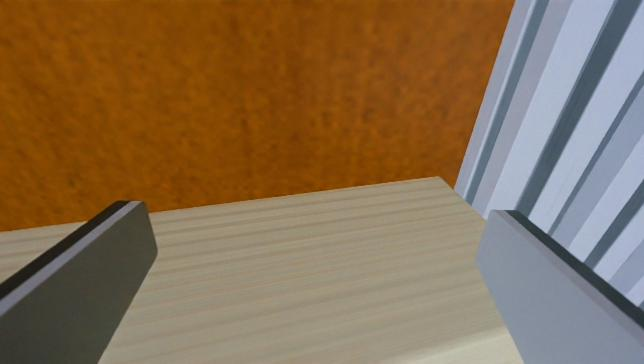

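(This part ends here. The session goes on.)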